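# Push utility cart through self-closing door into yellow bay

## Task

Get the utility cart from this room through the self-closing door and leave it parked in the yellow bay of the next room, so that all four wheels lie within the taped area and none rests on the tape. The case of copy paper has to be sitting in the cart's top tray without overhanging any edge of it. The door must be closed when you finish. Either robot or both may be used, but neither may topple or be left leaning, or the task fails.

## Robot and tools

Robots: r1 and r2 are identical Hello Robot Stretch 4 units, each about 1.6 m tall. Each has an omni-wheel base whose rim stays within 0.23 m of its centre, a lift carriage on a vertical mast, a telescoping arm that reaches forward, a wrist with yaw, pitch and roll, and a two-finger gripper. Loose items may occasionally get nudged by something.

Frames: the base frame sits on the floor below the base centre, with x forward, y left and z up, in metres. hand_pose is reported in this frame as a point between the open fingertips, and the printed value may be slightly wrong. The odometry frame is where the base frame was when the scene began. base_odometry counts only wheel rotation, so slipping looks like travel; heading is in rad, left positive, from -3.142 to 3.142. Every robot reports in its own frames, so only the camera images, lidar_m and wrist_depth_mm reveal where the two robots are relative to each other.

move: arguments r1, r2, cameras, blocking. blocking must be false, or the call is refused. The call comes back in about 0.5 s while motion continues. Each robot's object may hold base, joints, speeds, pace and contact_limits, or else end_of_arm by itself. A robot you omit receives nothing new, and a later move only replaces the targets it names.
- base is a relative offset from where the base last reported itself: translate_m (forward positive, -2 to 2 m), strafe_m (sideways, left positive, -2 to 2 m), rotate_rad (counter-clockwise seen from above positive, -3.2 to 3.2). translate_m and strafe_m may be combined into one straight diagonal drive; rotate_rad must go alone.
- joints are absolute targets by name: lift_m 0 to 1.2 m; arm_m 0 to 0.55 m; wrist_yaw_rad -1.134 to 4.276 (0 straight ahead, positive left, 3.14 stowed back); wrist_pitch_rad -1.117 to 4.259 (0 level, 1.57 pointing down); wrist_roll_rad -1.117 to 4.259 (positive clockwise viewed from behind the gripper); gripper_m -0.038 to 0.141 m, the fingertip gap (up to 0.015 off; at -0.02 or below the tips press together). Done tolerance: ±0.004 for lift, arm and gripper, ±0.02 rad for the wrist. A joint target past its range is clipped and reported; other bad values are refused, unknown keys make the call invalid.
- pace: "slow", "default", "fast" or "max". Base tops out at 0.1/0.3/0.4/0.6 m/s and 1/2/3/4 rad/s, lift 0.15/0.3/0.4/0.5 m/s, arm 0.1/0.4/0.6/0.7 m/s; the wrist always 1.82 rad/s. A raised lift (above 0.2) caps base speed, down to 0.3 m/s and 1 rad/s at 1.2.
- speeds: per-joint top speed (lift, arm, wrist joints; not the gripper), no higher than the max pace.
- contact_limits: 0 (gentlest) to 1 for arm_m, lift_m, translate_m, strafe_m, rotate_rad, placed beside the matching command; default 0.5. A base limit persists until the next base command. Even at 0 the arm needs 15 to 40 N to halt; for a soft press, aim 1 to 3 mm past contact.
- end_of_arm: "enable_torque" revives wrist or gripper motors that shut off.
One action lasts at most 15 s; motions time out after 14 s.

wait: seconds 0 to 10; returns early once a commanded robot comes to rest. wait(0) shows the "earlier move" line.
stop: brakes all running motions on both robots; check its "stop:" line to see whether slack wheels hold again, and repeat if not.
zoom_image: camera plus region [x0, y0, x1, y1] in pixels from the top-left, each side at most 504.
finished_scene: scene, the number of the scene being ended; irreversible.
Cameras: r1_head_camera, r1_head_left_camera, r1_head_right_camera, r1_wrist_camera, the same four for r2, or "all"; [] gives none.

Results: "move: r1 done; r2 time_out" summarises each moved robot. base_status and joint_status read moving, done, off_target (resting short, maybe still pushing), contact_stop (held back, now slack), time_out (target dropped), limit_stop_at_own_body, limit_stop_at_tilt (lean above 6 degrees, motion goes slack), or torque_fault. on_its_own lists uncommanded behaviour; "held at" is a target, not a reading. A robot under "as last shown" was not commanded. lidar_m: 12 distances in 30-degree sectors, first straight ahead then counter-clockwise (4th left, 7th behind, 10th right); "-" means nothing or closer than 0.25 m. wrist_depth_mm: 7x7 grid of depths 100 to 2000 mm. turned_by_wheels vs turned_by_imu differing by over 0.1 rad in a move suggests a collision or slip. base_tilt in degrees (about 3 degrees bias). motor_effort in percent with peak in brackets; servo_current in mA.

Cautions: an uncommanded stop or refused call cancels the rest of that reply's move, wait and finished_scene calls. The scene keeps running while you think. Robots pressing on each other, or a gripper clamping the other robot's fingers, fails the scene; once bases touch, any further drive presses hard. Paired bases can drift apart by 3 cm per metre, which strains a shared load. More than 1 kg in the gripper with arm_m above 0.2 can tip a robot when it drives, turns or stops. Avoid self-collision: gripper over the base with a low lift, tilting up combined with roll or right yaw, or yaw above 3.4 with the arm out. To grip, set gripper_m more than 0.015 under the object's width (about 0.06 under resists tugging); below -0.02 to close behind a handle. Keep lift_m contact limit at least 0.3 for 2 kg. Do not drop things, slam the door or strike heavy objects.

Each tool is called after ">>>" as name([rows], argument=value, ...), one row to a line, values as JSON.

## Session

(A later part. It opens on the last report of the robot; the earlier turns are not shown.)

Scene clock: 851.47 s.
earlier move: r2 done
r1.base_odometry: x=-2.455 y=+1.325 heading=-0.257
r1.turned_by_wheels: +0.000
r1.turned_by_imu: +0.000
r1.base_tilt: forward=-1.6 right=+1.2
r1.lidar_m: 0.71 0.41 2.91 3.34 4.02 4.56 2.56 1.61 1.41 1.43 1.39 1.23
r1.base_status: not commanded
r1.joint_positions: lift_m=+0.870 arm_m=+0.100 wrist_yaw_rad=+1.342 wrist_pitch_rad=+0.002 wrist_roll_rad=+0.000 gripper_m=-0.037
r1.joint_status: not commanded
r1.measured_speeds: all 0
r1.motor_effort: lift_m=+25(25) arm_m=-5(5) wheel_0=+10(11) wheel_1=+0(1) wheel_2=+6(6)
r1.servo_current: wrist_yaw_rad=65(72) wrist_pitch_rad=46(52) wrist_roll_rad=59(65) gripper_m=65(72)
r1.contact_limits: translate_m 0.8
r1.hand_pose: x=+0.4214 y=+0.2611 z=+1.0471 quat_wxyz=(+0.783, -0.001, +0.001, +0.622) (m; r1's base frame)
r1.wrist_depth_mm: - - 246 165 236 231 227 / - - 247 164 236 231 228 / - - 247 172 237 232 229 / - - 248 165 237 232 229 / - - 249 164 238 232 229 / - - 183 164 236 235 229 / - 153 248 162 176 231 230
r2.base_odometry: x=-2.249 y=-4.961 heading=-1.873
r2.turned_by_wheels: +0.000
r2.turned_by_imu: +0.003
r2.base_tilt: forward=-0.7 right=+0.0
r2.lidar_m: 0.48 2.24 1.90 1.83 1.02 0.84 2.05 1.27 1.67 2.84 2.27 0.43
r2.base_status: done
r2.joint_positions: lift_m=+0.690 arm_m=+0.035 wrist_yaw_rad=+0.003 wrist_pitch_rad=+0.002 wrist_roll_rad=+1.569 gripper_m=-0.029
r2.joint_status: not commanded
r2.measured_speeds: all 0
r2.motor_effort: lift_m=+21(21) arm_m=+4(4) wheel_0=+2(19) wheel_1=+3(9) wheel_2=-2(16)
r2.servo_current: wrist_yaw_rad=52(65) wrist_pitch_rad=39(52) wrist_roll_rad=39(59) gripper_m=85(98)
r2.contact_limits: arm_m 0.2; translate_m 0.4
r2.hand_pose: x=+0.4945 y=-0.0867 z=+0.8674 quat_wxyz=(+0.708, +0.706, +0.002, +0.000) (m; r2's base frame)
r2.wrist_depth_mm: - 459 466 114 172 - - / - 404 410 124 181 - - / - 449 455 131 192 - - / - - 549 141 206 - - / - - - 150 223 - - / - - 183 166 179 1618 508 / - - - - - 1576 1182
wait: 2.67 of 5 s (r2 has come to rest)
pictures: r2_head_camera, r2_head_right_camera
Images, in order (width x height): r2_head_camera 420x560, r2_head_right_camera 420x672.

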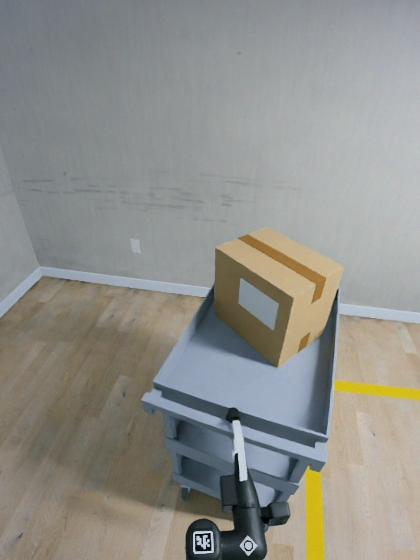

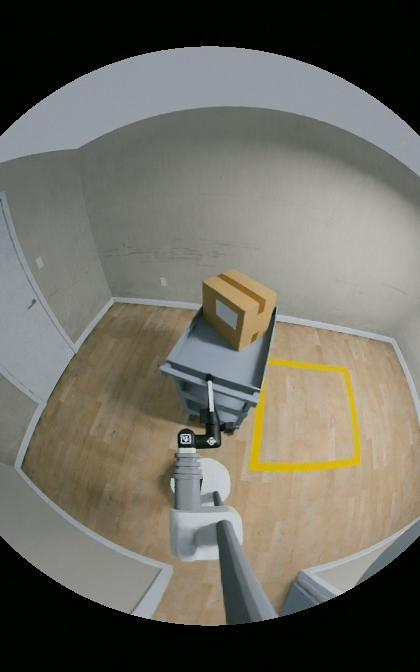

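>>> move(blocking=false, r2={"base":{"translate_m":-0.2,"strafe_m":0.35},"contact_limits":{"translate_m":0.6}}, cameras=[])

>>> wait(seconds=4, cameras=[])

>>> move(blocking=false, r2={"base":{"rotate_rad":-0.5},"pace":"slow","contact_limits":{"rotate_rad":0.6}}, cameras=["r2_head_camera"])

>>> wait(seconds=3, cameras=["r2_head_camera","r2_head_right_camera"])

Scene clock: 864.50 s.
move: r2 moving
r1: as last shown
r1.turned_by_imu: -0.001
r1.lidar_m: 0.74 0.42 2.91 3.32 4.04 4.54 2.56 1.60 1.40 1.40 1.37 1.22
r1.motor_effort: lift_m=+25(25) arm_m=-5(5) wheel_0=+10(11) wheel_1=+1(1) wheel_2=+6(6)
r1.servo_current: wrist_yaw_rad=65(65) wrist_pitch_rad=52(52) wrist_roll_rad=39(59) gripper_m=72(72)
r1.contact_limits: translate_m 0.8
r1.wrist_depth_mm: - - 246 165 235 232 228 / - - 248 164 236 231 229 / - - 247 172 236 232 228 / - - 247 164 237 232 229 / - - 248 164 239 233 229 / - - 184 164 237 233 229 / - 152 248 162 176 232 230
r2.base_odometry: x=-2.219 y=-4.955 heading=-1.873
r2.turned_by_wheels: +0.000
r2.turned_by_imu: +0.001
r2.base_tilt: forward=-0.7 right=+0.1
r2.lidar_m: 0.48 2.27 1.87 1.79 1.00 0.82 0.90 1.31 1.62 2.84 2.34 0.42
r2.base_status: translate_m moving; strafe_m moving
r2.joint_positions: lift_m=+0.690 arm_m=+0.035 wrist_yaw_rad=-0.003 wrist_pitch_rad=+0.002 wrist_roll_rad=+1.569 gripper_m=-0.029
r2.joint_status: not commanded
r2.measured_speeds: translate_m=-0.060 strafe_m=+0.105 rotate_rad=+0.002 lift_m=+0.000 arm_m=+0.000 wrist_yaw_rad=-0.021 wrist_pitch_rad=+0.000 wrist_roll_rad=+0.000
r2.motor_effort: lift_m=+21(21) arm_m=+4(4) wheel_0=-17(17) wheel_1=+5(9) wheel_2=+7(11)
r2.servo_current: wrist_yaw_rad=39(59) wrist_pitch_rad=46(46) wrist_roll_rad=46(59) gripper_m=91(91)
r2.contact_limits: arm_m 0.2; translate_m 0.6
r2.hand_pose: x=+0.4940 y=-0.0882 z=+0.8674 quat_wxyz=(+0.708, +0.706, +0.000, -0.002) (m; r2's base frame)
r2.wrist_depth_mm: - 459 469 119 172 - - / - 410 407 127 183 - - / - 452 459 135 195 - - / - - 554 144 208 - - / - - - 153 224 - - / - - 183 167 179 1661 508 / - - - - - 1756 1182
pictures: none
No camera images: "cameras" was empty.

Scene clock: 866.83 s.
earlier move: r2 done
r1.base_odometry: x=-2.455 y=+1.325 heading=-0.257
r1.turned_by_wheels: +0.000
r1.turned_by_imu: +0.000
r1.base_tilt: forward=-1.6 right=+1.2
r1.lidar_m: 0.74 0.42 2.90 3.33 4.04 4.54 2.55 1.59 1.41 1.42 1.35 1.23
r1.base_status: not commanded
r1.joint_positions: lift_m=+0.870 arm_m=+0.100 wrist_yaw_rad=+1.342 wrist_pitch_rad=+0.002 wrist_roll_rad=+0.000 gripper_m=-0.037
r1.joint_status: not commanded
r1.measured_speeds: all 0
r1.motor_effort: lift_m=+25(25) arm_m=-5(5) wheel_0=+10(11) wheel_1=+1(1) wheel_2=+6(6)
r1.servo_current: wrist_yaw_rad=46(65) wrist_pitch_rad=39(52) wrist_roll_rad=52(65) gripper_m=65(78)
r1.contact_limits: translate_m 0.8
r1.hand_pose: x=+0.4214 y=+0.2611 z=+1.0471 quat_wxyz=(+0.783, -0.001, +0.001, +0.622) (m; r1's base frame)
r1.wrist_depth_mm: - - 247 164 236 230 227 / - - 246 164 237 231 227 / - - 248 171 236 231 228 / - - 249 164 237 234 229 / - - 248 164 237 232 229 / - - 184 164 237 233 229 / - 153 249 162 176 232 230
r2.base_odometry: x=-1.856 y=-4.874 heading=-1.873
r2.turned_by_wheels: +0.001
r2.turned_by_imu: -0.001
r2.base_tilt: forward=-0.7 right=+0.1
r2.lidar_m: 0.46 1.86 1.63 1.28 0.69 0.56 0.58 1.45 1.40 3.14 2.64 0.35
r2.base_status: done
r2.joint_positions: lift_m=+0.690 arm_m=+0.035 wrist_yaw_rad=-0.003 wrist_pitch_rad=+0.002 wrist_roll_rad=+1.569 gripper_m=-0.029
r2.joint_status: not commanded
r2.measured_speeds: all 0
r2.motor_effort: lift_m=+21(21) arm_m=-4(4) wheel_0=-3(19) wheel_1=+4(9) wheel_2=+4(12)
r2.servo_current: wrist_yaw_rad=52(59) wrist_pitch_rad=39(46) wrist_roll_rad=46(59) gripper_m=91(91)
r2.contact_limits: arm_m 0.2; translate_m 0.6
r2.hand_pose: x=+0.4940 y=-0.0884 z=+0.8674 quat_wxyz=(+0.708, +0.707, +0.000, -0.002) (m; r2's base frame)
r2.wrist_depth_mm: - 357 351 - - - - / - 424 445 - - - - / - - 574 - 164 - - / - - - - 185 564 - / - - - 120 218 1618 488 / - - 186 142 178 1661 1205 / - - - - 368 379 382
wait: 2.33 of 4 s (r2 has come to rest)
pictures: none
No camera images: "cameras" was empty.

Scene clock: 867.33 s.
move: r2 moving
r1: as last shown
r1.base_tilt: forward=-1.6 right=+1.3
r1.lidar_m: 0.72 0.41 2.92 3.34 4.02 4.54 2.56 1.61 1.39 1.42 1.37 1.23
r1.motor_effort: lift_m=+25(25) arm_m=-5(5) wheel_0=+10(11) wheel_1=+0(1) wheel_2=+6(6)
r1.servo_current: wrist_yaw_rad=59(65) wrist_pitch_rad=33(52) wrist_roll_rad=33(52) gripper_m=72(72)
r1.contact_limits: translate_m 0.8
r1.wrist_depth_mm: - - 247 164 235 231 227 / - - 246 164 236 231 227 / - - 247 171 237 232 228 / - - 248 164 237 233 229 / - - 248 164 237 232 229 / - - 184 164 237 233 229 / - 152 248 162 176 232 229
r2.base_odometry: x=-1.856 y=-4.874 heading=-1.997
r2.turned_by_wheels: -0.124
r2.turned_by_imu: -0.120
r2.base_tilt: forward=-0.6 right=+0.1
r2.lidar_m: 0.46 2.10 1.61 1.62 0.76 0.59 0.55 0.60 1.37 3.12 2.91 0.36
r2.base_status: rotate_rad moving
r2.joint_positions: lift_m=+0.690 arm_m=+0.035 wrist_yaw_rad=+0.008 wrist_pitch_rad=+0.002 wrist_roll_rad=+1.569 gripper_m=-0.029
r2.joint_status: not commanded
r2.measured_speeds: translate_m=+0.000 strafe_m=+0.001 rotate_rad=-0.491 lift_m=+0.000 arm_m=+0.000 wrist_yaw_rad=+0.012 wrist_pitch_rad=+0.000 wrist_roll_rad=+0.000
r2.motor_effort: lift_m=+21(21) arm_m=-4(4) wheel_0=+15(15) wheel_1=+9(9) wheel_2=+12(12)
r2.servo_current: wrist_yaw_rad=59(59) wrist_pitch_rad=46(52) wrist_roll_rad=46(52) gripper_m=85(91)
r2.contact_limits: arm_m 0.2; rotate_rad 0.6
r2.hand_pose: x=+0.4950 y=-0.0851 z=+0.8673 quat_wxyz=(+0.708, +0.707, +0.004, +0.002) (m; r2's base frame)
r2.wrist_depth_mm: - 355 357 - 137 - - / - 402 410 - 154 - - / - 500 530 - 167 - - / - - - 107 187 - - / - - - 125 215 1618 508 / - - 187 146 180 1618 473 / - - - - - 368 415
pictures: r2_head_camera
Images, in order (width x height): r2_head_camera 420x560.

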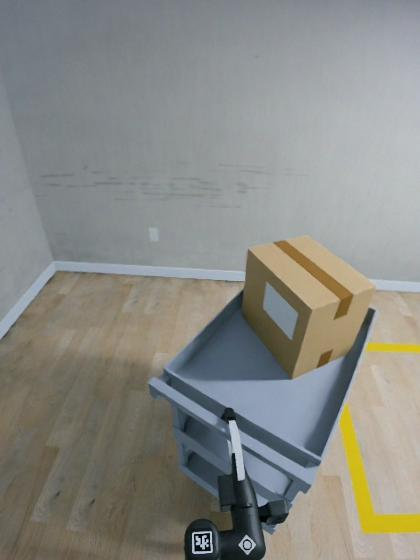

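Scene clock: 868.53 s.
earlier move: r2 done
r1.base_odometry: x=-2.455 y=+1.325 heading=-0.257
r1.turned_by_wheels: +0.000
r1.turned_by_imu: +0.000
r1.base_tilt: forward=-1.6 right=+1.2
r1.lidar_m: 0.74 0.42 2.91 3.32 4.04 4.54 2.57 1.61 1.41 1.42 1.37 1.22
r1.base_status: not commanded
r1.joint_positions: lift_m=+0.870 arm_m=+0.100 wrist_yaw_rad=+1.342 wrist_pitch_rad=+0.002 wrist_roll_rad=+0.000 gripper_m=-0.037
r1.joint_status: not commanded
r1.measured_speeds: all 0
r1.motor_effort: lift_m=+25(25) arm_m=-5(5) wheel_0=+10(11) wheel_1=+0(1) wheel_2=+6(6)
r1.servo_current: wrist_yaw_rad=46(65) wrist_pitch_rad=33(52) wrist_roll_rad=46(59) gripper_m=65(72)
r1.contact_limits: translate_m 0.8
r1.hand_pose: x=+0.4214 y=+0.2611 z=+1.0471 quat_wxyz=(+0.783, -0.001, +0.001, +0.622) (m; r1's base frame)
r1.wrist_depth_mm: - - 247 165 236 230 227 / - - 247 164 236 230 226 / - - 248 171 237 232 229 / - - 249 164 237 233 229 / - - 249 164 237 233 229 / - - 184 164 236 233 229 / - 153 248 162 176 231 230
r2.base_odometry: x=-1.856 y=-4.874 heading=-2.372
r2.turned_by_wheels: -0.375
r2.turned_by_imu: -0.364
r2.base_tilt: forward=-0.6 right=+0.0
r2.lidar_m: 0.42 0.43 1.88 1.63 1.20 0.66 0.56 0.57 1.42 1.37 3.15 0.47
r2.base_status: done
r2.joint_positions: lift_m=+0.690 arm_m=+0.035 wrist_yaw_rad=+0.001 wrist_pitch_rad=+0.002 wrist_roll_rad=+1.569 gripper_m=-0.029
r2.joint_status: not commanded
r2.measured_speeds: all 0
r2.motor_effort: lift_m=+21(21) arm_m=-3(4) wheel_0=+4(16) wheel_1=+4(10) wheel_2=+5(13)
r2.servo_current: wrist_yaw_rad=46(65) wrist_pitch_rad=46(52) wrist_roll_rad=39(59) gripper_m=85(91)
r2.contact_limits: arm_m 0.2; rotate_rad 0.6
r2.hand_pose: x=+0.4944 y=-0.0870 z=+0.8673 quat_wxyz=(+0.708, +0.707, +0.001, +0.000) (m; r2's base frame)
r2.wrist_depth_mm: - - - 175 236 1661 1160 / - - - 175 236 1708 512 / - - 603 174 234 - - / - - 469 174 232 - - / - 508 496 172 232 - - / - - 186 171 179 - - / - 137 - - 230 - -
wait: 1.20 of 3 s (r2 has come to rest)
pictures: r2_head_camera, r2_head_right_camera
Images, in order (width x height): r2_head_camera 420x560, r2_head_right_camera 420x672.

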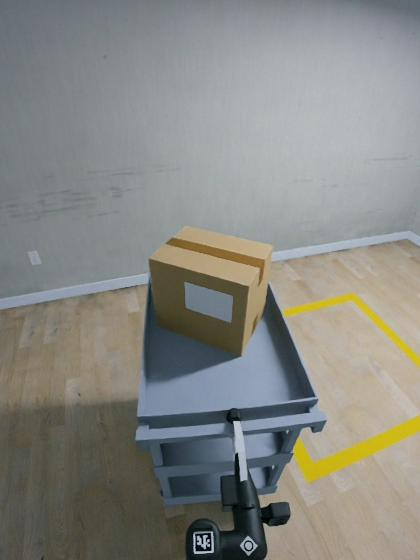

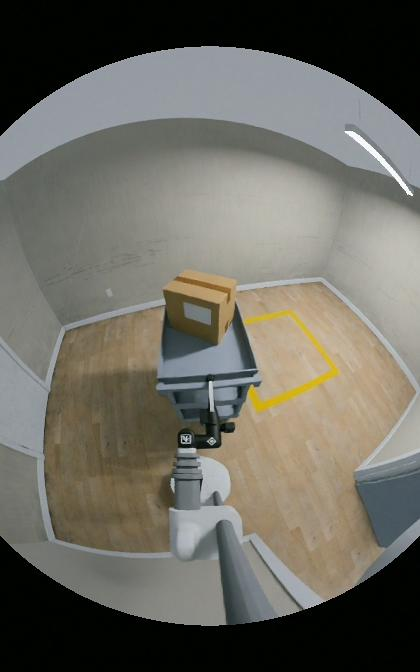

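>>> move(blocking=false, r1={"base":{"translate_m":0.035,"strafe_m":0.31},"joints":{"wrist_yaw_rad":1.02},"speeds":{"wrist_yaw_rad":0.1},"pace":"slow","contact_limits":{"translate_m":0.8}}, r2={"base":{"translate_m":-0.2,"strafe_m":0.35}}, cameras=[])

>>> wait(seconds=3, cameras=["r2_head_camera"])

Scene clock: 893.17 s.
move: r1 moving; r2 moving
r1.base_odometry: x=-2.450 y=+1.337 heading=-0.257
r1.turned_by_wheels: +0.001
r1.turned_by_imu: -0.001
r1.base_tilt: forward=-1.6 right=+1.3
r1.lidar_m: 0.72 0.43 2.92 3.31 4.01 4.53 2.55 1.59 1.42 1.43 1.37 1.23
r1.base_status: translate_m moving; strafe_m moving
r1.joint_positions: lift_m=+0.870 arm_m=+0.100 wrist_yaw_rad=+1.320 wrist_pitch_rad=+0.002 wrist_roll_rad=+0.000 gripper_m=-0.037
r1.joint_status: wrist_yaw_rad moving
r1.measured_speeds: translate_m=+0.006 strafe_m=+0.052 rotate_rad=-0.001 lift_m=+0.000 arm_m=+0.000 wrist_yaw_rad=-0.083 wrist_pitch_rad=+0.000 wrist_roll_rad=+0.000
r1.motor_effort: lift_m=+25(25) arm_m=-4(5) wheel_0=+3(8) wheel_1=+8(9) wheel_2=+0(4)
r1.servo_current: wrist_yaw_rad=156(156) wrist_pitch_rad=39(46) wrist_roll_rad=46(59) gripper_m=65(72)
r1.contact_limits: translate_m 0.8
r1.hand_pose: x=+0.4273 y=+0.2576 z=+1.0471 quat_wxyz=(+0.790, -0.001, +0.001, +0.613) (m; r1's base frame)
r1.wrist_depth_mm: - - 245 169 236 231 227 / - - 246 163 237 231 228 / - - 247 167 236 232 228 / - - 247 163 236 234 229 / - - 248 166 237 234 229 / - - 183 165 237 235 229 / - - 248 163 172 234 231
r2.base_odometry: x=-1.826 y=-4.883 heading=-2.371
r2.turned_by_wheels: +0.000
r2.turned_by_imu: +0.003
r2.base_tilt: forward=-0.7 right=+0.1
r2.lidar_m: 0.41 0.46 1.83 1.59 1.20 0.64 0.56 0.56 1.44 1.41 3.16 0.46
r2.base_status: translate_m moving; strafe_m moving
r2.joint_positions: lift_m=+0.690 arm_m=+0.035 wrist_yaw_rad=+0.001 wrist_pitch_rad=+0.002 wrist_roll_rad=+1.569 gripper_m=-0.029
r2.joint_status: not commanded
r2.measured_speeds: translate_m=-0.062 strafe_m=+0.105 rotate_rad=+0.004 lift_m=+0.000 arm_m=+0.000 wrist_yaw_rad=-0.003 wrist_pitch_rad=+0.000 wrist_roll_rad=+0.000
r2.motor_effort: lift_m=+21(21) arm_m=-3(4) wheel_0=-14(14) wheel_1=+5(8) wheel_2=+9(11)
r2.servo_current: wrist_yaw_rad=39(52) wrist_pitch_rad=39(46) wrist_roll_rad=39(59) gripper_m=85(91)
r2.contact_limits: arm_m 0.2
r2.hand_pose: x=+0.4944 y=-0.0870 z=+0.8673 quat_wxyz=(+0.708, +0.707, +0.001, +0.000) (m; r2's base frame)
r2.wrist_depth_mm: - - - 173 234 1708 1182 / - - - 173 233 1661 530 / - - 585 172 231 788 - / - - 462 172 232 - - / - - 496 171 232 - - / - - 185 172 179 - - / - - - - 231 - -
pictures: none
No camera images: "cameras" was empty.

Scene clock: 895.50 s.
earlier move: r1 moving; r2 done
r1.base_odometry: x=-2.369 y=+1.546 heading=-0.256
r1.turned_by_wheels: +0.000
r1.turned_by_imu: +0.004
r1.base_tilt: forward=-1.6 right=+1.3
r1.lidar_m: 0.60 0.45 3.04 3.09 3.79 4.47 2.97 1.85 1.63 1.67 1.43 1.26
r1.base_status: translate_m moving; strafe_m moving
r1.joint_positions: lift_m=+0.870 arm_m=+0.100 wrist_yaw_rad=+1.086 wrist_pitch_rad=+0.002 wrist_roll_rad=+0.000 gripper_m=-0.037
r1.joint_status: wrist_yaw_rad moving
r1.measured_speeds: translate_m=+0.011 strafe_m=+0.101 rotate_rad=+0.000 lift_m=+0.000 arm_m=+0.000 wrist_yaw_rad=-0.117 wrist_pitch_rad=+0.000 wrist_roll_rad=+0.000
r1.motor_effort: lift_m=+25(25) arm_m=+4(5) wheel_0=+4(8) wheel_1=+7(10) wheel_2=+2(4)
r1.servo_current: wrist_yaw_rad=143(286) wrist_pitch_rad=39(52) wrist_roll_rad=39(65) gripper_m=72(72)
r1.contact_limits: translate_m 0.8
r1.hand_pose: x=+0.4826 y=+0.2144 z=+1.0471 quat_wxyz=(+0.856, -0.001, +0.001, +0.517) (m; r1's base frame)
r1.wrist_depth_mm: - - 245 170 236 233 230 / - - 245 163 238 233 229 / - - 246 168 238 233 231 / - - 246 163 238 236 233 / - - 246 166 239 236 231 / - - 183 166 237 236 233 / - 154 248 163 171 236 233
r2.base_odometry: x=-1.469 y=-4.986 heading=-2.371
r2.turned_by_wheels: +0.000
r2.turned_by_imu: -0.001
r2.base_tilt: forward=-0.7 right=+0.1
r2.lidar_m: 0.47 2.32 1.43 1.24 0.99 0.57 0.46 0.45 0.52 1.70 3.50 0.40
r2.base_status: done
r2.joint_positions: lift_m=+0.690 arm_m=+0.035 wrist_yaw_rad=-0.004 wrist_pitch_rad=+0.002 wrist_roll_rad=+1.569 gripper_m=-0.029
r2.joint_status: not commanded
r2.measured_speeds: all 0
r2.motor_effort: lift_m=+21(21) arm_m=-4(4) wheel_0=-3(18) wheel_1=+3(8) wheel_2=+4(11)
r2.servo_current: wrist_yaw_rad=39(59) wrist_pitch_rad=39(46) wrist_roll_rad=46(65) gripper_m=78(91)
r2.contact_limits: arm_m 0.2
r2.hand_pose: x=+0.4940 y=-0.0885 z=+0.8673 quat_wxyz=(+0.708, +0.707, -0.001, -0.002) (m; r2's base frame)
r2.wrist_depth_mm: - 427 430 107 163 - - / - 399 397 118 175 - - / - - 473 125 189 - - / - - 597 135 205 - - / - - - 150 223 1756 - / - - 185 163 178 1618 500 / - - - - - 1618 1182
wait: 2.33 of 3 s (r2 has come to rest)
pictures: r2_head_camera
Images, in order (width x height): r2_head_camera 420x560.

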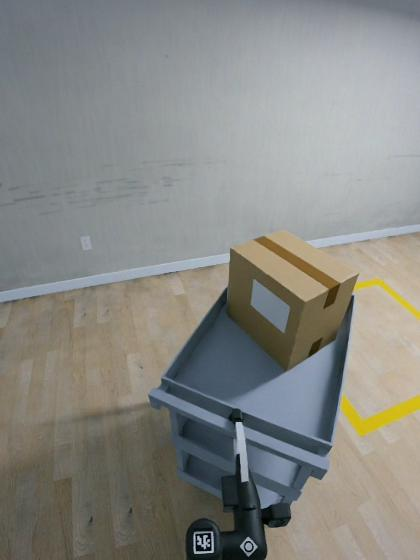

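>>> move(blocking=false, r2={"base":{"rotate_rad":-0.4},"pace":"slow"}, cameras=[])

>>> wait(seconds=3, cameras=[])

>>> move(blocking=false, r2={"base":{"translate_m":-0.1,"strafe_m":0.45}}, r1={"base":{"translate_m":0.05,"strafe_m":0.26},"joints":{"wrist_yaw_rad":0.62},"speeds":{"wrist_yaw_rad":0.15},"pace":"slow","contact_limits":{"translate_m":0.8}}, cameras=[])

>>> wait(seconds=3.5, cameras=["r2_head_camera","r1_head_camera"])

Scene clock: 908.27 s.
earlier move: r1 done
move: r2 moving
r1.base_odometry: x=-2.342 y=+1.615 heading=-0.257
r1.turned_by_wheels: -0.001
r1.turned_by_imu: -0.001
r1.base_tilt: forward=-1.6 right=+1.3
r1.lidar_m: 0.61 0.45 2.99 3.01 3.70 4.48 3.12 1.95 1.72 1.74 1.45 1.27
r1.base_status: done
r1.joint_positions: lift_m=+0.870 arm_m=+0.100 wrist_yaw_rad=+1.023 wrist_pitch_rad=+0.002 wrist_roll_rad=+0.000 gripper_m=-0.037
r1.joint_status: all done
r1.measured_speeds: all 0
r1.motor_effort: lift_m=+25(25) arm_m=-3(4) wheel_0=-1(2) wheel_1=+1(1) wheel_2=+5(5)
r1.servo_current: wrist_yaw_rad=39(65) wrist_pitch_rad=39(46) wrist_roll_rad=52(59) gripper_m=65(72)
r1.contact_limits: translate_m 0.8
r1.hand_pose: x=+0.4958 y=+0.2006 z=+1.0471 quat_wxyz=(+0.872, -0.001, +0.001, +0.489) (m; r1's base frame)
r1.wrist_depth_mm: - - 243 162 239 236 234 / - - 244 163 239 237 234 / - - 245 166 238 236 235 / - - 246 164 239 237 235 / - - 246 165 241 239 236 / - - 208 165 241 238 237 / - - 247 162 241 237 238
r2.base_odometry: x=-1.469 y=-4.987 heading=-2.496
r2.turned_by_wheels: -0.124
r2.turned_by_imu: -0.118
r2.base_tilt: forward=-0.6 right=+0.1
r2.lidar_m: 0.46 0.53 1.55 1.25 1.23 0.61 0.47 0.47 0.51 1.72 3.51 0.43
r2.base_status: rotate_rad moving
r2.joint_positions: lift_m=+0.690 arm_m=+0.035 wrist_yaw_rad=+0.008 wrist_pitch_rad=+0.002 wrist_roll_rad=+1.569 gripper_m=-0.029
r2.joint_status: not commanded
r2.measured_speeds: translate_m=+0.000 strafe_m=+0.000 rotate_rad=-0.488 lift_m=+0.000 arm_m=+0.000 wrist_yaw_rad=+0.000 wrist_pitch_rad=+0.000 wrist_roll_rad=+0.000
r2.motor_effort: lift_m=+21(21) arm_m=-2(4) wheel_0=+14(15) wheel_1=+9(10) wheel_2=+12(13)
r2.servo_current: wrist_yaw_rad=52(59) wrist_pitch_rad=39(46) wrist_roll_rad=59(59) gripper_m=85(91)
r2.contact_limits: arm_m 0.2
r2.hand_pose: x=+0.4949 y=-0.0852 z=+0.8673 quat_wxyz=(+0.708, +0.707, +0.003, +0.002) (m; r2's base frame)
r2.wrist_depth_mm: - - 525 125 179 - - / - 466 439 131 189 - - / - 452 442 140 202 - - / - - 525 148 211 - - / - - - 155 224 - - / - - 187 170 180 1576 508 / - - - - - 1618 469
pictures: none
No camera images: "cameras" was empty.

Scene clock: 909.33 s.
earlier move: r2 done
r1.base_odometry: x=-2.342 y=+1.615 heading=-0.257
r1.turned_by_wheels: +0.000
r1.turned_by_imu: +0.000
r1.base_tilt: forward=-1.6 right=+1.2
r1.lidar_m: 0.61 0.46 2.99 3.01 3.72 4.46 3.10 1.96 1.73 1.73 1.43 1.30
r1.base_status: done
r1.joint_positions: lift_m=+0.870 arm_m=+0.100 wrist_yaw_rad=+1.023 wrist_pitch_rad=+0.002 wrist_roll_rad=+0.000 gripper_m=-0.037
r1.joint_status: all done
r1.measured_speeds: all 0
r1.motor_effort: lift_m=+25(25) arm_m=-4(4) wheel_0=-2(2) wheel_1=+1(1) wheel_2=+5(5)
r1.servo_current: wrist_yaw_rad=65(65) wrist_pitch_rad=39(46) wrist_roll_rad=39(72) gripper_m=65(72)
r1.contact_limits: translate_m 0.8
r1.hand_pose: x=+0.4958 y=+0.2006 z=+1.0471 quat_wxyz=(+0.872, -0.001, +0.001, +0.489) (m; r1's base frame)
r1.wrist_depth_mm: - - 244 162 238 236 235 / - - 244 162 239 236 234 / - - 246 166 240 236 235 / - - 246 164 240 237 236 / - - 247 165 240 240 236 / - - 208 164 241 238 236 / - - 246 162 241 238 238
r2.base_odometry: x=-1.469 y=-4.986 heading=-2.770
r2.turned_by_wheels: -0.275
r2.turned_by_imu: -0.267
r2.base_tilt: forward=-0.7 right=+0.0
r2.lidar_m: 0.40 0.40 2.08 1.35 1.23 0.81 0.50 0.47 0.45 0.58 1.72 0.48
r2.base_status: done
r2.joint_positions: lift_m=+0.690 arm_m=+0.035 wrist_yaw_rad=+0.001 wrist_pitch_rad=+0.002 wrist_roll_rad=+1.569 gripper_m=-0.029
r2.joint_status: not commanded
r2.measured_speeds: all 0
r2.motor_effort: lift_m=+21(21) arm_m=+4(4) wheel_0=+5(15) wheel_1=+3(10) wheel_2=+5(15)
r2.servo_current: wrist_yaw_rad=39(65) wrist_pitch_rad=39(46) wrist_roll_rad=39(59) gripper_m=91(91)
r2.contact_limits: arm_m 0.2
r2.hand_pose: x=+0.4944 y=-0.0871 z=+0.8673 quat_wxyz=(+0.708, +0.707, +0.001, +0.000) (m; r2's base frame)
r2.wrist_depth_mm: - - - 266 272 282 294 / - - - 255 260 1708 1160 / - - - 248 252 1708 - / - - 569 185 244 831 - / - - 473 179 236 - - / - - 185 173 179 - - / - - 525 - 223 - -
wait: 1.07 of 3 s (r2 has come to rest)
pictures: none
No camera images: "cameras" was empty.

Scene clock: 909.83 s.
move: r1 moving; r2 moving
r1.base_odometry: x=-2.337 y=+1.627 heading=-0.256
r1.turned_by_wheels: +0.001
r1.turned_by_imu: +0.001
r1.base_tilt: forward=-1.6 right=+1.3
r1.lidar_m: 0.61 0.44 2.97 3.02 3.66 4.47 3.14 1.92 1.74 1.75 1.44 1.28
r1.base_status: translate_m moving; strafe_m moving
r1.joint_positions: lift_m=+0.870 arm_m=+0.100 wrist_yaw_rad=+0.968 wrist_pitch_rad=+0.002 wrist_roll_rad=+0.000 gripper_m=-0.037
r1.joint_status: wrist_yaw_rad moving
r1.measured_speeds: translate_m=+0.009 strafe_m=+0.050 rotate_rad=+0.001 lift_m=+0.000 arm_m=+0.000 wrist_yaw_rad=-0.123 wrist_pitch_rad=+0.000 wrist_roll_rad=+0.000
r1.motor_effort: lift_m=+25(25) arm_m=-4(4) wheel_0=-1(5) wheel_1=+6(7) wheel_2=+3(5)
r1.servo_current: wrist_yaw_rad=85(111) wrist_pitch_rad=46(46) wrist_roll_rad=39(65) gripper_m=65(72)
r1.contact_limits: translate_m 0.8
r1.hand_pose: x=+0.5064 y=+0.1880 z=+1.0471 quat_wxyz=(+0.885, +0.000, +0.001, +0.465) (m; r1's base frame)
r1.wrist_depth_mm: - - 243 165 240 238 236 / - - 242 165 240 239 238 / - - 244 171 240 239 238 / - - 245 163 241 240 238 / - - 245 164 242 241 240 / - - 184 164 242 242 239 / - - 246 163 243 241 241
r2.base_odometry: x=-1.451 y=-5.014 heading=-2.770
r2.turned_by_wheels: +0.000
r2.turned_by_imu: +0.000
r2.base_tilt: forward=-0.7 right=+0.1
r2.lidar_m: 0.41 0.41 1.98 1.29 1.19 0.84 0.55 0.48 0.50 0.65 1.75 0.49
r2.base_status: translate_m moving; strafe_m moving
r2.joint_positions: lift_m=+0.690 arm_m=+0.035 wrist_yaw_rad=+0.000 wrist_pitch_rad=+0.002 wrist_roll_rad=+1.569 gripper_m=-0.029
r2.joint_status: not commanded
r2.measured_speeds: translate_m=-0.027 strafe_m=+0.125 rotate_rad=-0.006 lift_m=+0.000 arm_m=+0.000 wrist_yaw_rad=-0.008 wrist_pitch_rad=+0.000 wrist_roll_rad=+0.000
r2.motor_effort: lift_m=+21(21) arm_m=+4(4) wheel_0=-14(15) wheel_1=+9(10) wheel_2=+6(9)
r2.servo_current: wrist_yaw_rad=46(59) wrist_pitch_rad=39(46) wrist_roll_rad=46(59) gripper_m=91(91)
r2.contact_limits: arm_m 0.2
r2.hand_pose: x=+0.4943 y=-0.0873 z=+0.8673 quat_wxyz=(+0.708, +0.707, +0.001, -0.001) (m; r2's base frame)
r2.wrist_depth_mm: - - - 258 264 1366 1060 / - - - 193 255 1708 1160 / - - - 187 248 1576 - / - - 535 181 241 842 - / - - 473 178 236 - - / - - 185 172 179 - - / - - 530 - 224 - -
pictures: none
No camera images: "cameras" was empty.

Scene clock: 912.30 s.
earlier move: r1 moving; r2 done
r1.base_odometry: x=-2.236 y=+1.836 heading=-0.258
r1.turned_by_wheels: -0.001
r1.turned_by_imu: +0.001
r1.base_tilt: forward=-1.5 right=+1.3
r1.lidar_m: 0.48 0.51 2.76 2.78 3.39 4.42 3.51 2.17 1.97 1.99 1.48 0.96
r1.base_status: translate_m moving; strafe_m moving
r1.joint_positions: lift_m=+0.870 arm_m=+0.100 wrist_yaw_rad=+0.621 wrist_pitch_rad=+0.002 wrist_roll_rad=+0.000 gripper_m=-0.037
r1.joint_status: wrist_yaw_rad moving
r1.measured_speeds: translate_m=+0.014 strafe_m=+0.065 rotate_rad=-0.002 lift_m=+0.000 arm_m=+0.000 wrist_yaw_rad=-0.018 wrist_pitch_rad=+0.000 wrist_roll_rad=+0.000
r1.motor_effort: lift_m=+25(25) arm_m=-4(4) wheel_0=-8(8) wheel_1=-3(9) wheel_2=+3(5)
r1.servo_current: wrist_yaw_rad=65(156) wrist_pitch_rad=46(52) wrist_roll_rad=39(65) gripper_m=65(72)
r1.contact_limits: translate_m 0.8
r1.hand_pose: x=+0.5563 y=+0.0968 z=+1.0471 quat_wxyz=(+0.952, +0.000, +0.001, +0.306) (m; r1's base frame)
r1.wrist_depth_mm: - - 232 162 254 268 281 / - - 233 162 256 271 283 / - - 235 163 256 271 283 / - - 235 163 257 271 285 / - - 234 164 258 272 286 / - - 229 164 253 273 287 / - - 231 162 257 266 286
r2.base_odometry: x=-1.212 y=-5.369 heading=-2.770
r2.turned_by_wheels: +0.000
r2.turned_by_imu: -0.001
r2.base_tilt: forward=-0.7 right=+0.1
r2.lidar_m: 0.45 2.13 1.30 0.88 0.79 0.84 0.74 0.66 0.67 0.88 2.18 0.40
r2.base_status: done
r2.joint_positions: lift_m=+0.690 arm_m=+0.035 wrist_yaw_rad=-0.004 wrist_pitch_rad=+0.002 wrist_roll_rad=+1.569 gripper_m=-0.029
r2.joint_status: not commanded
r2.measured_speeds: all 0
r2.motor_effort: lift_m=+21(21) arm_m=+4(4) wheel_0=-2(19) wheel_1=+2(10) wheel_2=+4(9)
r2.servo_current: wrist_yaw_rad=46(65) wrist_pitch_rad=39(46) wrist_roll_rad=39(65) gripper_m=85(98)
r2.contact_limits: arm_m 0.2
r2.hand_pose: x=+0.4939 y=-0.0887 z=+0.8673 quat_wxyz=(+0.708, +0.707, -0.001, -0.002) (m; r2's base frame)
r2.wrist_depth_mm: - 415 413 105 161 - - / - 407 397 116 174 - - / - - 480 124 188 - - / - - 615 134 204 - - / - - - 150 224 1756 - / - - 185 166 178 1576 488 / - 136 - - - 1576 1182
wait: 2.47 of 3.5 s (r2 has come to rest)
pictures: r1_head_camera, r2_head_camera
Images, in order (width x height): r1_head_camera 420x560, r2_head_camera 420x560.

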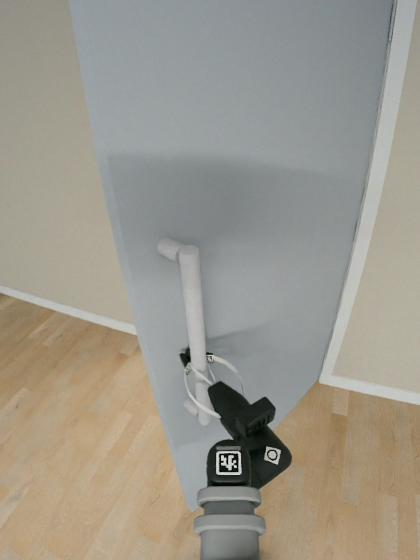

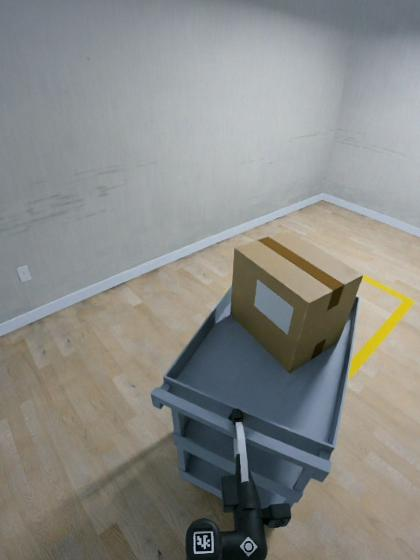

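>>> wait(seconds=0, cameras=["r2_head_right_camera","r2_head_left_camera"])

Scene clock: 923.37 s.
earlier move: r1 done
r1.base_odometry: x=-2.227 y=+1.854 heading=-0.258
r1.turned_by_wheels: -0.001
r1.turned_by_imu: -0.004
r1.base_tilt: forward=-1.5 right=+1.3
r1.lidar_m: 0.50 0.52 2.74 2.76 3.37 4.43 3.59 2.22 2.00 1.99 1.49 0.93
r1.base_status: done
r1.joint_positions: lift_m=+0.870 arm_m=+0.100 wrist_yaw_rad=+0.615 wrist_pitch_rad=+0.002 wrist_roll_rad=+0.000 gripper_m=-0.037
r1.joint_status: all done
r1.measured_speeds: all 0
r1.motor_effort: lift_m=+25(25) arm_m=-4(4) wheel_0=-13(15) wheel_1=-5(9) wheel_2=+4(5)
r1.servo_current: wrist_yaw_rad=52(156) wrist_pitch_rad=46(52) wrist_roll_rad=46(65) gripper_m=65(72)
r1.contact_limits: translate_m 0.8
r1.hand_pose: x=+0.5569 y=+0.0951 z=+1.0471 quat_wxyz=(+0.953, +0.000, +0.001, +0.303) (m; r1's base frame)
r1.wrist_depth_mm: - - 229 160 255 268 279 / - - 230 161 256 270 282 / - - 232 166 256 270 283 / - - 230 163 258 271 285 / - - 232 166 257 270 286 / - - 229 164 183 272 286 / - - 178 161 257 145 285
r2.base_odometry: x=-1.212 y=-5.369 heading=-2.770
r2.turned_by_wheels: +0.000
r2.turned_by_imu: +0.002
r2.base_tilt: forward=-0.7 right=+0.1
r2.lidar_m: 0.47 2.12 1.34 0.87 0.81 0.83 0.73 0.64 0.67 0.86 2.16 0.41
r2.base_status: done
r2.joint_positions: lift_m=+0.690 arm_m=+0.035 wrist_yaw_rad=-0.004 wrist_pitch_rad=+0.002 wrist_roll_rad=+1.569 gripper_m=-0.029
r2.joint_status: not commanded
r2.measured_speeds: all 0
r2.motor_effort: lift_m=+21(21) arm_m=+4(4) wheel_0=-2(19) wheel_1=+2(10) wheel_2=+4(9)
r2.servo_current: wrist_yaw_rad=52(65) wrist_pitch_rad=39(46) wrist_roll_rad=46(65) gripper_m=98(98)
r2.contact_limits: arm_m 0.2
r2.hand_pose: x=+0.4939 y=-0.0887 z=+0.8673 quat_wxyz=(+0.708, +0.707, -0.001, -0.002) (m; r2's base frame)
r2.wrist_depth_mm: - 415 413 105 162 - - / - 404 397 116 174 - - / - - 480 124 189 - - / - - 609 134 204 - - / - - - 150 224 1756 - / - - 185 166 178 1576 488 / - 136 - - - 1618 1182
pictures: r2_head_left_camera, r2_head_right_camera
Images, in order (width x height): r2_head_left_camera 420x672, r2_head_right_camera 420x672.

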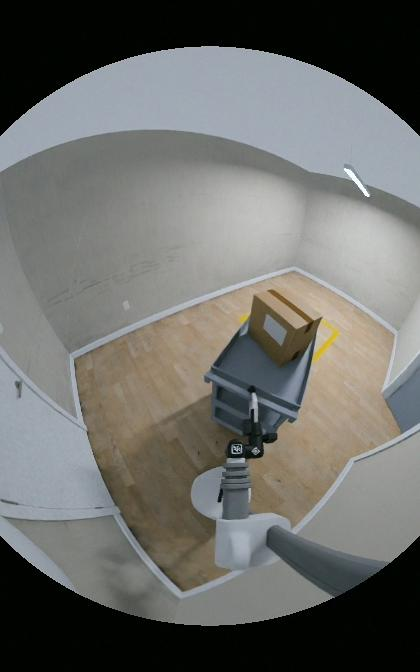

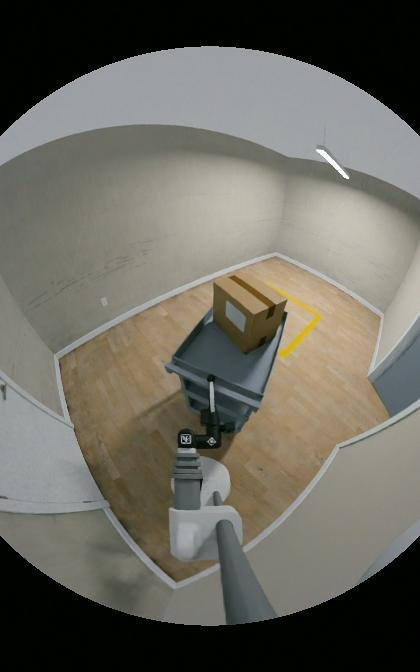

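>>> move(blocking=false, r2={"base":{"translate_m":-0.2,"strafe_m":0.15}}, r1={"base":{"translate_m":0.2,"strafe_m":0.13},"pace":"slow","contact_limits":{"translate_m":0.8}}, cameras=[])

>>> wait(seconds=2.5, cameras=[])

>>> move(blocking=false, r2={"base":{"rotate_rad":-0.4},"pace":"slow"}, cameras=[])

>>> wait(seconds=1.5, cameras=["r2_head_right_camera","r1_head_camera"])

Scene clock: 932.97 s.
move: r1 moving; r2 moving
r1.base_odometry: x=-2.214 y=+1.858 heading=-0.259
r1.turned_by_wheels: -0.001
r1.turned_by_imu: -0.001
r1.base_tilt: forward=-1.5 right=+1.3
r1.lidar_m: 0.48 0.53 2.72 2.75 3.34 4.46 3.61 2.24 2.01 2.03 1.47 0.92
r1.base_status: translate_m moving; strafe_m moving
r1.joint_positions: lift_m=+0.870 arm_m=+0.100 wrist_yaw_rad=+0.615 wrist_pitch_rad=+0.002 wrist_roll_rad=+0.000 gripper_m=-0.037
r1.joint_status: not commanded
r1.measured_speeds: translate_m=+0.046 strafe_m=+0.030 rotate_rad=+0.003 lift_m=+0.000 arm_m=+0.000 wrist_yaw_rad=+0.000 wrist_pitch_rad=+0.000 wrist_roll_rad=+0.000
r1.motor_effort: lift_m=+25(25) arm_m=-4(4) wheel_0=-10(13) wheel_1=+1(5) wheel_2=-1(4)
r1.servo_current: wrist_yaw_rad=59(59) wrist_pitch_rad=33(46) wrist_roll_rad=46(59) gripper_m=59(72)
r1.contact_limits: translate_m 0.8
r1.hand_pose: x=+0.5569 y=+0.0951 z=+1.0471 quat_wxyz=(+0.953, +0.000, +0.001, +0.303) (m; r1's base frame)
r1.wrist_depth_mm: - - 231 160 253 266 279 / - - 232 163 256 267 278 / - - 232 165 254 268 279 / - - 234 163 257 268 283 / - - 234 167 256 270 283 / - - 230 164 182 271 282 / - - 180 162 258 266 283
r2.base_odometry: x=-1.180 y=-5.378 heading=-2.769
r2.turned_by_wheels: +0.001
r2.turned_by_imu: +0.002
r2.base_tilt: forward=-0.7 right=+0.0
r2.lidar_m: 0.48 2.12 1.23 0.85 0.77 0.77 0.73 0.64 0.67 0.82 2.18 0.39
r2.base_status: translate_m moving; strafe_m moving
r2.joint_positions: lift_m=+0.690 arm_m=+0.035 wrist_yaw_rad=-0.003 wrist_pitch_rad=+0.002 wrist_roll_rad=+1.569 gripper_m=-0.029
r2.joint_status: not commanded
r2.measured_speeds: translate_m=-0.107 strafe_m=+0.079 rotate_rad=+0.004 lift_m=+0.000 arm_m=+0.000 wrist_yaw_rad=+0.012 wrist_pitch_rad=+0.000 wrist_roll_rad=+0.000
r2.motor_effort: lift_m=+21(21) arm_m=+3(4) wheel_0=-10(17) wheel_1=+4(4) wheel_2=+13(14)
r2.servo_current: wrist_yaw_rad=52(59) wrist_pitch_rad=46(46) wrist_roll_rad=52(52) gripper_m=85(91)
r2.contact_limits: arm_m 0.2
r2.hand_pose: x=+0.4940 y=-0.0883 z=+0.8673 quat_wxyz=(+0.708, +0.707, +0.000, -0.002) (m; r2's base frame)
r2.wrist_depth_mm: - 399 399 104 158 - - / - 397 399 113 171 - - / - - 488 121 186 - - / - - 627 132 204 - - / - - - 148 224 1756 - / - - 183 166 178 1618 480 / - - - - - 1618 1160
pictures: none
No camera images: "cameras" was empty.

Scene clock: 934.67 s.
earlier move: r1 moving; r2 done
r1.base_odometry: x=-2.061 y=+1.909 heading=-0.257
r1.turned_by_wheels: +0.002
r1.turned_by_imu: +0.002
r1.base_tilt: forward=-1.6 right=+1.2
r1.lidar_m: 0.49 0.52 2.60 2.63 3.17 4.55 3.74 2.38 2.12 2.13 1.37 0.82
r1.base_status: translate_m moving; strafe_m moving
r1.joint_positions: lift_m=+0.870 arm_m=+0.100 wrist_yaw_rad=+0.621 wrist_pitch_rad=+0.002 wrist_roll_rad=+0.000 gripper_m=-0.037
r1.joint_status: not commanded
r1.measured_speeds: translate_m=+0.083 strafe_m=+0.056 rotate_rad=+0.004 lift_m=+0.000 arm_m=+0.000 wrist_yaw_rad=+0.001 wrist_pitch_rad=+0.000 wrist_roll_rad=+0.000
r1.motor_effort: lift_m=+25(25) arm_m=-4(4) wheel_0=-1(13) wheel_1=+6(6) wheel_2=+3(4)
r1.servo_current: wrist_yaw_rad=59(72) wrist_pitch_rad=46(46) wrist_roll_rad=59(65) gripper_m=72(72)
r1.contact_limits: translate_m 0.8
r1.hand_pose: x=+0.5563 y=+0.0968 z=+1.0471 quat_wxyz=(+0.952, +0.000, +0.001, +0.306) (m; r1's base frame)
r1.wrist_depth_mm: - - 243 161 237 235 233 / - - 244 165 238 236 235 / - - 244 173 240 237 236 / - - 244 164 240 237 236 / - - 245 164 241 237 236 / - - 183 165 240 239 236 / - - 245 162 241 238 237
r2.base_odometry: x=-0.972 y=-5.436 heading=-2.769
r2.turned_by_wheels: +0.000
r2.turned_by_imu: +0.000
r2.base_tilt: forward=-0.6 right=+0.1
r2.lidar_m: 0.48 2.20 0.95 0.62 0.57 0.59 0.67 0.59 0.60 0.79 2.32 0.37
r2.base_status: done
r2.joint_positions: lift_m=+0.690 arm_m=+0.035 wrist_yaw_rad=-0.003 wrist_pitch_rad=+0.003 wrist_roll_rad=+1.569 gripper_m=-0.029
r2.joint_status: not commanded
r2.measured_speeds: all 0
r2.motor_effort: lift_m=+21(22) arm_m=+4(4) wheel_0=-2(17) wheel_1=+4(7) wheel_2=+5(16)
r2.servo_current: wrist_yaw_rad=46(59) wrist_pitch_rad=46(46) wrist_roll_rad=46(65) gripper_m=78(91)
r2.contact_limits: arm_m 0.2
r2.hand_pose: x=+0.4940 y=-0.0883 z=+0.8672 quat_wxyz=(+0.708, +0.707, +0.000, -0.002) (m; r2's base frame)
r2.wrist_depth_mm: - 355 347 - 137 - - / - 455 436 - 149 - - / - - 585 - 167 - - / - - - 105 190 549 - / - - - 125 221 1618 500 / - - 186 150 177 1576 462 / - 136 - - 366 364 377
wait: 1.70 of 2.5 s (r2 has come to rest)
pictures: none
No camera images: "cameras" was empty.

Scene clock: 935.17 s.
earlier move: r1 moving
move: r2 moving
r1.base_odometry: x=-2.018 y=+1.923 heading=-0.257
r1.turned_by_wheels: +0.000
r1.turned_by_imu: +0.001
r1.base_tilt: forward=-1.5 right=+1.3
r1.lidar_m: 0.50 0.54 2.55 2.59 3.14 4.55 3.82 2.41 2.16 2.15 1.33 0.77
r1.base_status: translate_m moving; strafe_m moving
r1.joint_positions: lift_m=+0.870 arm_m=+0.100 wrist_yaw_rad=+0.623 wrist_pitch_rad=+0.002 wrist_roll_rad=+0.000 gripper_m=-0.037
r1.joint_status: not commanded
r1.measured_speeds: translate_m=+0.056 strafe_m=+0.036 rotate_rad=+0.002 lift_m=+0.000 arm_m=+0.000 wrist_yaw_rad=+0.000 wrist_pitch_rad=+0.000 wrist_roll_rad=+0.000
r1.motor_effort: lift_m=+25(25) arm_m=-4(4) wheel_0=+4(4) wheel_1=+4(7) wheel_2=+6(7)
r1.servo_current: wrist_yaw_rad=39(59) wrist_pitch_rad=39(46) wrist_roll_rad=46(59) gripper_m=72(78)
r1.contact_limits: translate_m 0.8
r1.hand_pose: x=+0.5562 y=+0.0972 z=+1.0471 quat_wxyz=(+0.952, +0.000, +0.001, +0.306) (m; r1's base frame)
r1.wrist_depth_mm: - - 245 166 235 231 226 / - - 246 161 236 231 227 / - - 248 176 236 231 227 / - - 248 164 237 232 227 / - - 249 163 237 232 229 / - - 184 164 236 233 229 / - - 249 162 237 231 230
r2.base_odometry: x=-0.972 y=-5.436 heading=-2.894
r2.turned_by_wheels: -0.124
r2.turned_by_imu: -0.120
r2.base_tilt: forward=-0.7 right=+0.0
r2.lidar_m: 0.48 2.20 1.07 0.62 0.57 0.57 0.69 0.61 0.59 0.70 1.26 0.40
r2.base_status: rotate_rad moving
r2.joint_positions: lift_m=+0.690 arm_m=+0.035 wrist_yaw_rad=+0.009 wrist_pitch_rad=+0.003 wrist_roll_rad=+1.569 gripper_m=-0.029
r2.joint_status: not commanded
r2.measured_speeds: translate_m=-0.001 strafe_m=+0.001 rotate_rad=-0.495 lift_m=+0.000 arm_m=+0.000 wrist_yaw_rad=+0.005 wrist_pitch_rad=+0.000 wrist_roll_rad=+0.000
r2.motor_effort: lift_m=+21(21) arm_m=+4(4) wheel_0=+21(21) wheel_1=+10(10) wheel_2=+13(14)
r2.servo_current: wrist_yaw_rad=59(59) wrist_pitch_rad=39(46) wrist_roll_rad=46(59) gripper_m=85(91)
r2.contact_limits: arm_m 0.2
r2.hand_pose: x=+0.4951 y=-0.0848 z=+0.8671 quat_wxyz=(+0.708, +0.707, +0.004, +0.002) (m; r2's base frame)
r2.wrist_depth_mm: - 379 377 - 150 - - / - 397 399 103 163 - - / - - 500 109 178 - - / - - - 125 197 - - / - - - 140 220 1708 525 / - - 187 155 178 1576 477 / - - - - - 1618 1205
pictures: none
No camera images: "cameras" was empty.

Scene clock: 936.03 s.
earlier move: r1 done; r2 moving
r1.base_odometry: x=-2.001 y=+1.929 heading=-0.257
r1.turned_by_wheels: +0.000
r1.turned_by_imu: +0.001
r1.base_tilt: forward=-1.5 right=+1.2
r1.lidar_m: 0.49 0.53 2.56 2.57 3.14 4.57 3.82 2.43 2.18 2.13 1.34 0.76
r1.base_status: done
r1.joint_positions: lift_m=+0.870 arm_m=+0.100 wrist_yaw_rad=+0.623 wrist_pitch_rad=+0.002 wrist_roll_rad=+0.000 gripper_m=-0.037
r1.joint_status: not commanded
r1.measured_speeds: all 0
r1.motor_effort: lift_m=+25(25) arm_m=-4(4) wheel_0=+5(5) wheel_1=+2(7) wheel_2=+9(9)
r1.servo_current: wrist_yaw_rad=59(72) wrist_pitch_rad=39(52) wrist_roll_rad=46(65) gripper_m=65(78)
r1.contact_limits: translate_m 0.8
r1.hand_pose: x=+0.5561 y=+0.0974 z=+1.0471 quat_wxyz=(+0.952, +0.000, +0.001, +0.307) (m; r1's base frame)
r1.wrist_depth_mm: - - 247 166 233 228 222 / - - 249 162 235 228 223 / - - 249 175 236 229 224 / - - 250 165 237 229 224 / - - 251 164 236 229 226 / - - 183 164 235 230 225 / - - 250 163 235 229 226
r2.base_odometry: x=-0.972 y=-5.436 heading=+3.115
r2.turned_by_wheels: -0.274
r2.turned_by_imu: -0.267
r2.base_tilt: forward=-0.7 right=+0.1
r2.lidar_m: 0.42 0.46 2.18 0.82 0.60 0.57 0.62 0.63 0.60 0.63 0.87 0.47
r2.base_status: rotate_rad moving
r2.joint_positions: lift_m=+0.690 arm_m=+0.035 wrist_yaw_rad=+0.000 wrist_pitch_rad=+0.003 wrist_roll_rad=+1.569 gripper_m=-0.029
r2.joint_status: not commanded
r2.measured_speeds: all 0
r2.motor_effort: lift_m=+21(22) arm_m=+4(4) wheel_0=+7(21) wheel_1=+5(10) wheel_2=+5(14)
r2.servo_current: wrist_yaw_rad=52(65) wrist_pitch_rad=39(52) wrist_roll_rad=52(59) gripper_m=91(98)
r2.contact_limits: arm_m 0.2
r2.hand_pose: x=+0.4943 y=-0.0875 z=+0.8671 quat_wxyz=(+0.708, +0.707, +0.001, -0.001) (m; r2's base frame)
r2.wrist_depth_mm: - - - 163 221 1537 1160 / - - - 165 224 768 - / - - 504 167 226 - - / - - 469 169 229 - - / - - 521 171 231 831 - / - - 183 172 178 - - / - - - - 236 1499 508
wait: 0.87 of 1.5 s (r1 has come to rest)
pictures: r1_head_camera, r2_head_right_camera
Images, in order (width x height): r1_head_camera 420x560, r2_head_right_camera 420x672.

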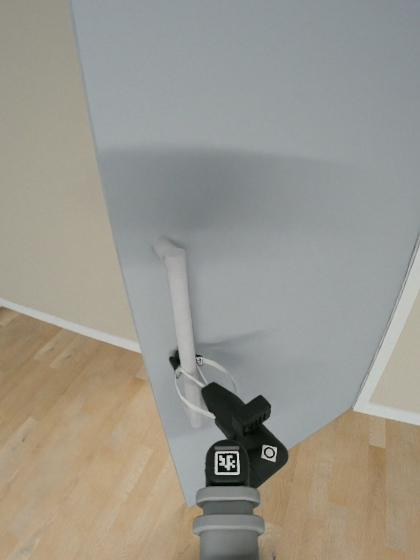

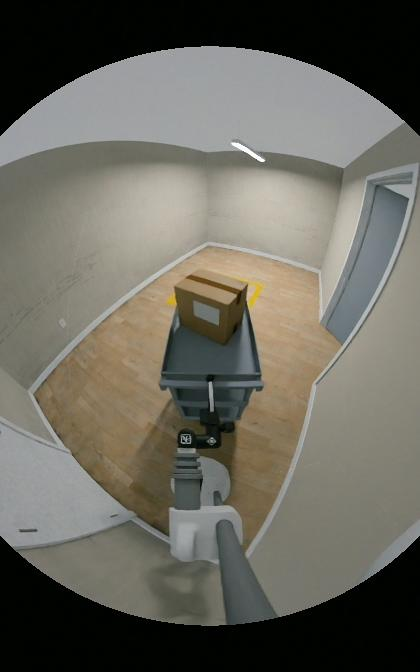

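>>> move(blocking=false, r1={"base":{"translate_m":0.2,"strafe_m":0.12},"pace":"slow","contact_limits":{"translate_m":0.8}}, r2={"base":{"translate_m":0.1}}, cameras=[])

>>> wait(seconds=1.5, cameras=["r2_head_camera"])

Scene clock: 942.97 s.
earlier move: r2 done
move: r1 moving; r2 moving
r1.base_odometry: x=-1.987 y=+1.933 heading=-0.256
r1.turned_by_wheels: +0.001
r1.turned_by_imu: +0.001
r1.base_tilt: forward=-1.6 right=+1.2
r1.lidar_m: 0.47 0.54 2.53 2.56 3.12 4.58 3.89 2.44 2.19 2.10 1.28 0.78
r1.base_status: translate_m moving; strafe_m moving
r1.joint_positions: lift_m=+0.870 arm_m=+0.100 wrist_yaw_rad=+0.623 wrist_pitch_rad=+0.002 wrist_roll_rad=+0.000 gripper_m=-0.037
r1.joint_status: not commanded
r1.measured_speeds: translate_m=+0.048 strafe_m=+0.028 rotate_rad=-0.001 lift_m=+0.000 arm_m=+0.000 wrist_yaw_rad=+0.000 wrist_pitch_rad=+0.000 wrist_roll_rad=+0.000
r1.motor_effort: lift_m=+25(25) arm_m=-4(4) wheel_0=+3(6) wheel_1=+6(6) wheel_2=+2(8)
r1.servo_current: wrist_yaw_rad=59(59) wrist_pitch_rad=46(52) wrist_roll_rad=39(59) gripper_m=65(72)
r1.contact_limits: translate_m 0.8
r1.hand_pose: x=+0.5561 y=+0.0974 z=+1.0471 quat_wxyz=(+0.952, +0.000, +0.001, +0.307) (m; r1's base frame)
r1.wrist_depth_mm: - - 248 165 233 226 220 / - - 249 162 234 227 221 / - - 249 176 234 229 222 / - - 250 164 236 228 223 / - - 250 164 235 229 224 / - - 183 164 235 229 224 / - - 250 162 235 227 225
r2.base_odometry: x=-1.003 y=-5.436 heading=+3.115
r2.turned_by_wheels: +0.000
r2.turned_by_imu: +0.001
r2.base_tilt: forward=-0.7 right=+0.0
r2.lidar_m: 0.43 0.48 2.19 0.86 0.63 0.60 0.64 0.66 0.60 0.63 0.89 0.46
r2.base_status: translate_m moving
r2.joint_positions: lift_m=+0.690 arm_m=+0.035 wrist_yaw_rad=-0.001 wrist_pitch_rad=+0.003 wrist_roll_rad=+1.569 gripper_m=-0.029
r2.joint_status: not commanded
r2.measured_speeds: translate_m=+0.122 strafe_m=+0.000 rotate_rad=+0.002 lift_m=+0.000 arm_m=+0.000 wrist_yaw_rad=-0.006 wrist_pitch_rad=+0.000 wrist_roll_rad=+0.000
r2.motor_effort: lift_m=+21(22) arm_m=+4(4) wheel_0=+10(15) wheel_1=+9(10) wheel_2=-18(18)
r2.servo_current: wrist_yaw_rad=46(52) wrist_pitch_rad=39(46) wrist_roll_rad=39(59) gripper_m=85(91)
r2.contact_limits: arm_m 0.2
r2.hand_pose: x=+0.4942 y=-0.0877 z=+0.8671 quat_wxyz=(+0.708, +0.707, +0.001, -0.001) (m; r2's base frame)
r2.wrist_depth_mm: - - - 166 225 1661 1160 / - - - 167 225 1430 - / - - 521 168 229 820 - / - - 466 169 229 - - / - - 517 170 230 - - / - - 185 171 181 - - / - - - - 234 1618 -
pictures: none
No camera images: "cameras" was empty.

Scene clock: 944.03 s.
earlier move: r1 moving; r2 done
r1.base_odometry: x=-1.892 y=+1.960 heading=-0.256
r1.turned_by_wheels: +0.000
r1.turned_by_imu: +0.001
r1.base_tilt: forward=-1.5 right=+1.3
r1.lidar_m: 0.48 0.57 2.47 2.49 3.04 4.64 4.01 2.53 2.25 1.98 1.24 0.73
r1.base_status: translate_m moving; strafe_m moving
r1.joint_positions: lift_m=+0.870 arm_m=+0.100 wrist_yaw_rad=+0.623 wrist_pitch_rad=+0.002 wrist_roll_rad=+0.000 gripper_m=-0.037
r1.joint_status: not commanded
r1.measured_speeds: translate_m=+0.085 strafe_m=+0.051 rotate_rad=-0.002 lift_m=+0.000 arm_m=+0.000 wrist_yaw_rad=+0.000 wrist_pitch_rad=+0.000 wrist_roll_rad=+0.000
r1.motor_effort: lift_m=+25(25) arm_m=-4(4) wheel_0=-1(6) wheel_1=+4(7) wheel_2=+3(8)
r1.servo_current: wrist_yaw_rad=59(65) wrist_pitch_rad=39(52) wrist_roll_rad=39(59) gripper_m=72(72)
r1.contact_limits: translate_m 0.8
r1.hand_pose: x=+0.5561 y=+0.0974 z=+1.0471 quat_wxyz=(+0.952, +0.000, +0.001, +0.307) (m; r1's base frame)
r1.wrist_depth_mm: - - 255 161 227 216 208 / - - 254 164 229 217 210 / - - 256 170 230 219 210 / - - 257 163 231 219 211 / - - 258 164 232 220 211 / - - 187 165 228 220 212 / - - 253 162 228 217 213
r2.base_odometry: x=-1.071 y=-5.434 heading=+3.115
r2.turned_by_wheels: +0.000
r2.turned_by_imu: +0.000
r2.base_tilt: forward=-0.7 right=+0.0
r2.lidar_m: 0.43 0.50 2.14 0.93 0.69 0.64 0.70 0.67 0.65 0.67 0.96 0.47
r2.base_status: done
r2.joint_positions: lift_m=+0.690 arm_m=+0.035 wrist_yaw_rad=-0.002 wrist_pitch_rad=+0.003 wrist_roll_rad=+1.569 gripper_m=-0.029
r2.joint_status: not commanded
r2.measured_speeds: all 0
r2.motor_effort: lift_m=+21(22) arm_m=+4(4) wheel_0=+0(15) wheel_1=+3(10) wheel_2=-5(18)
r2.servo_current: wrist_yaw_rad=59(59) wrist_pitch_rad=39(46) wrist_roll_rad=46(59) gripper_m=85(91)
r2.contact_limits: arm_m 0.2
r2.hand_pose: x=+0.4941 y=-0.0881 z=+0.8671 quat_wxyz=(+0.708, +0.707, +0.000, -0.002) (m; r2's base frame)
r2.wrist_depth_mm: - - - 161 220 1576 1160 / - - - 163 222 732 - / - - 480 165 225 - - / - - 473 167 228 - - / - - 530 170 230 842 - / - - 185 172 180 - - / - - - - 236 1618 500
wait: 1.07 of 1.5 s (r2 has come to rest)
pictures: r2_head_camera
Images, in order (width x height): r2_head_camera 420x560.

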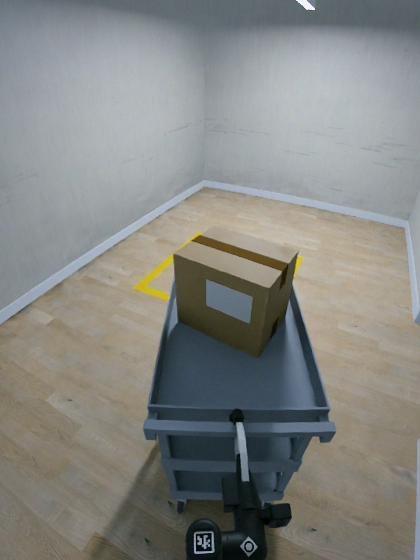

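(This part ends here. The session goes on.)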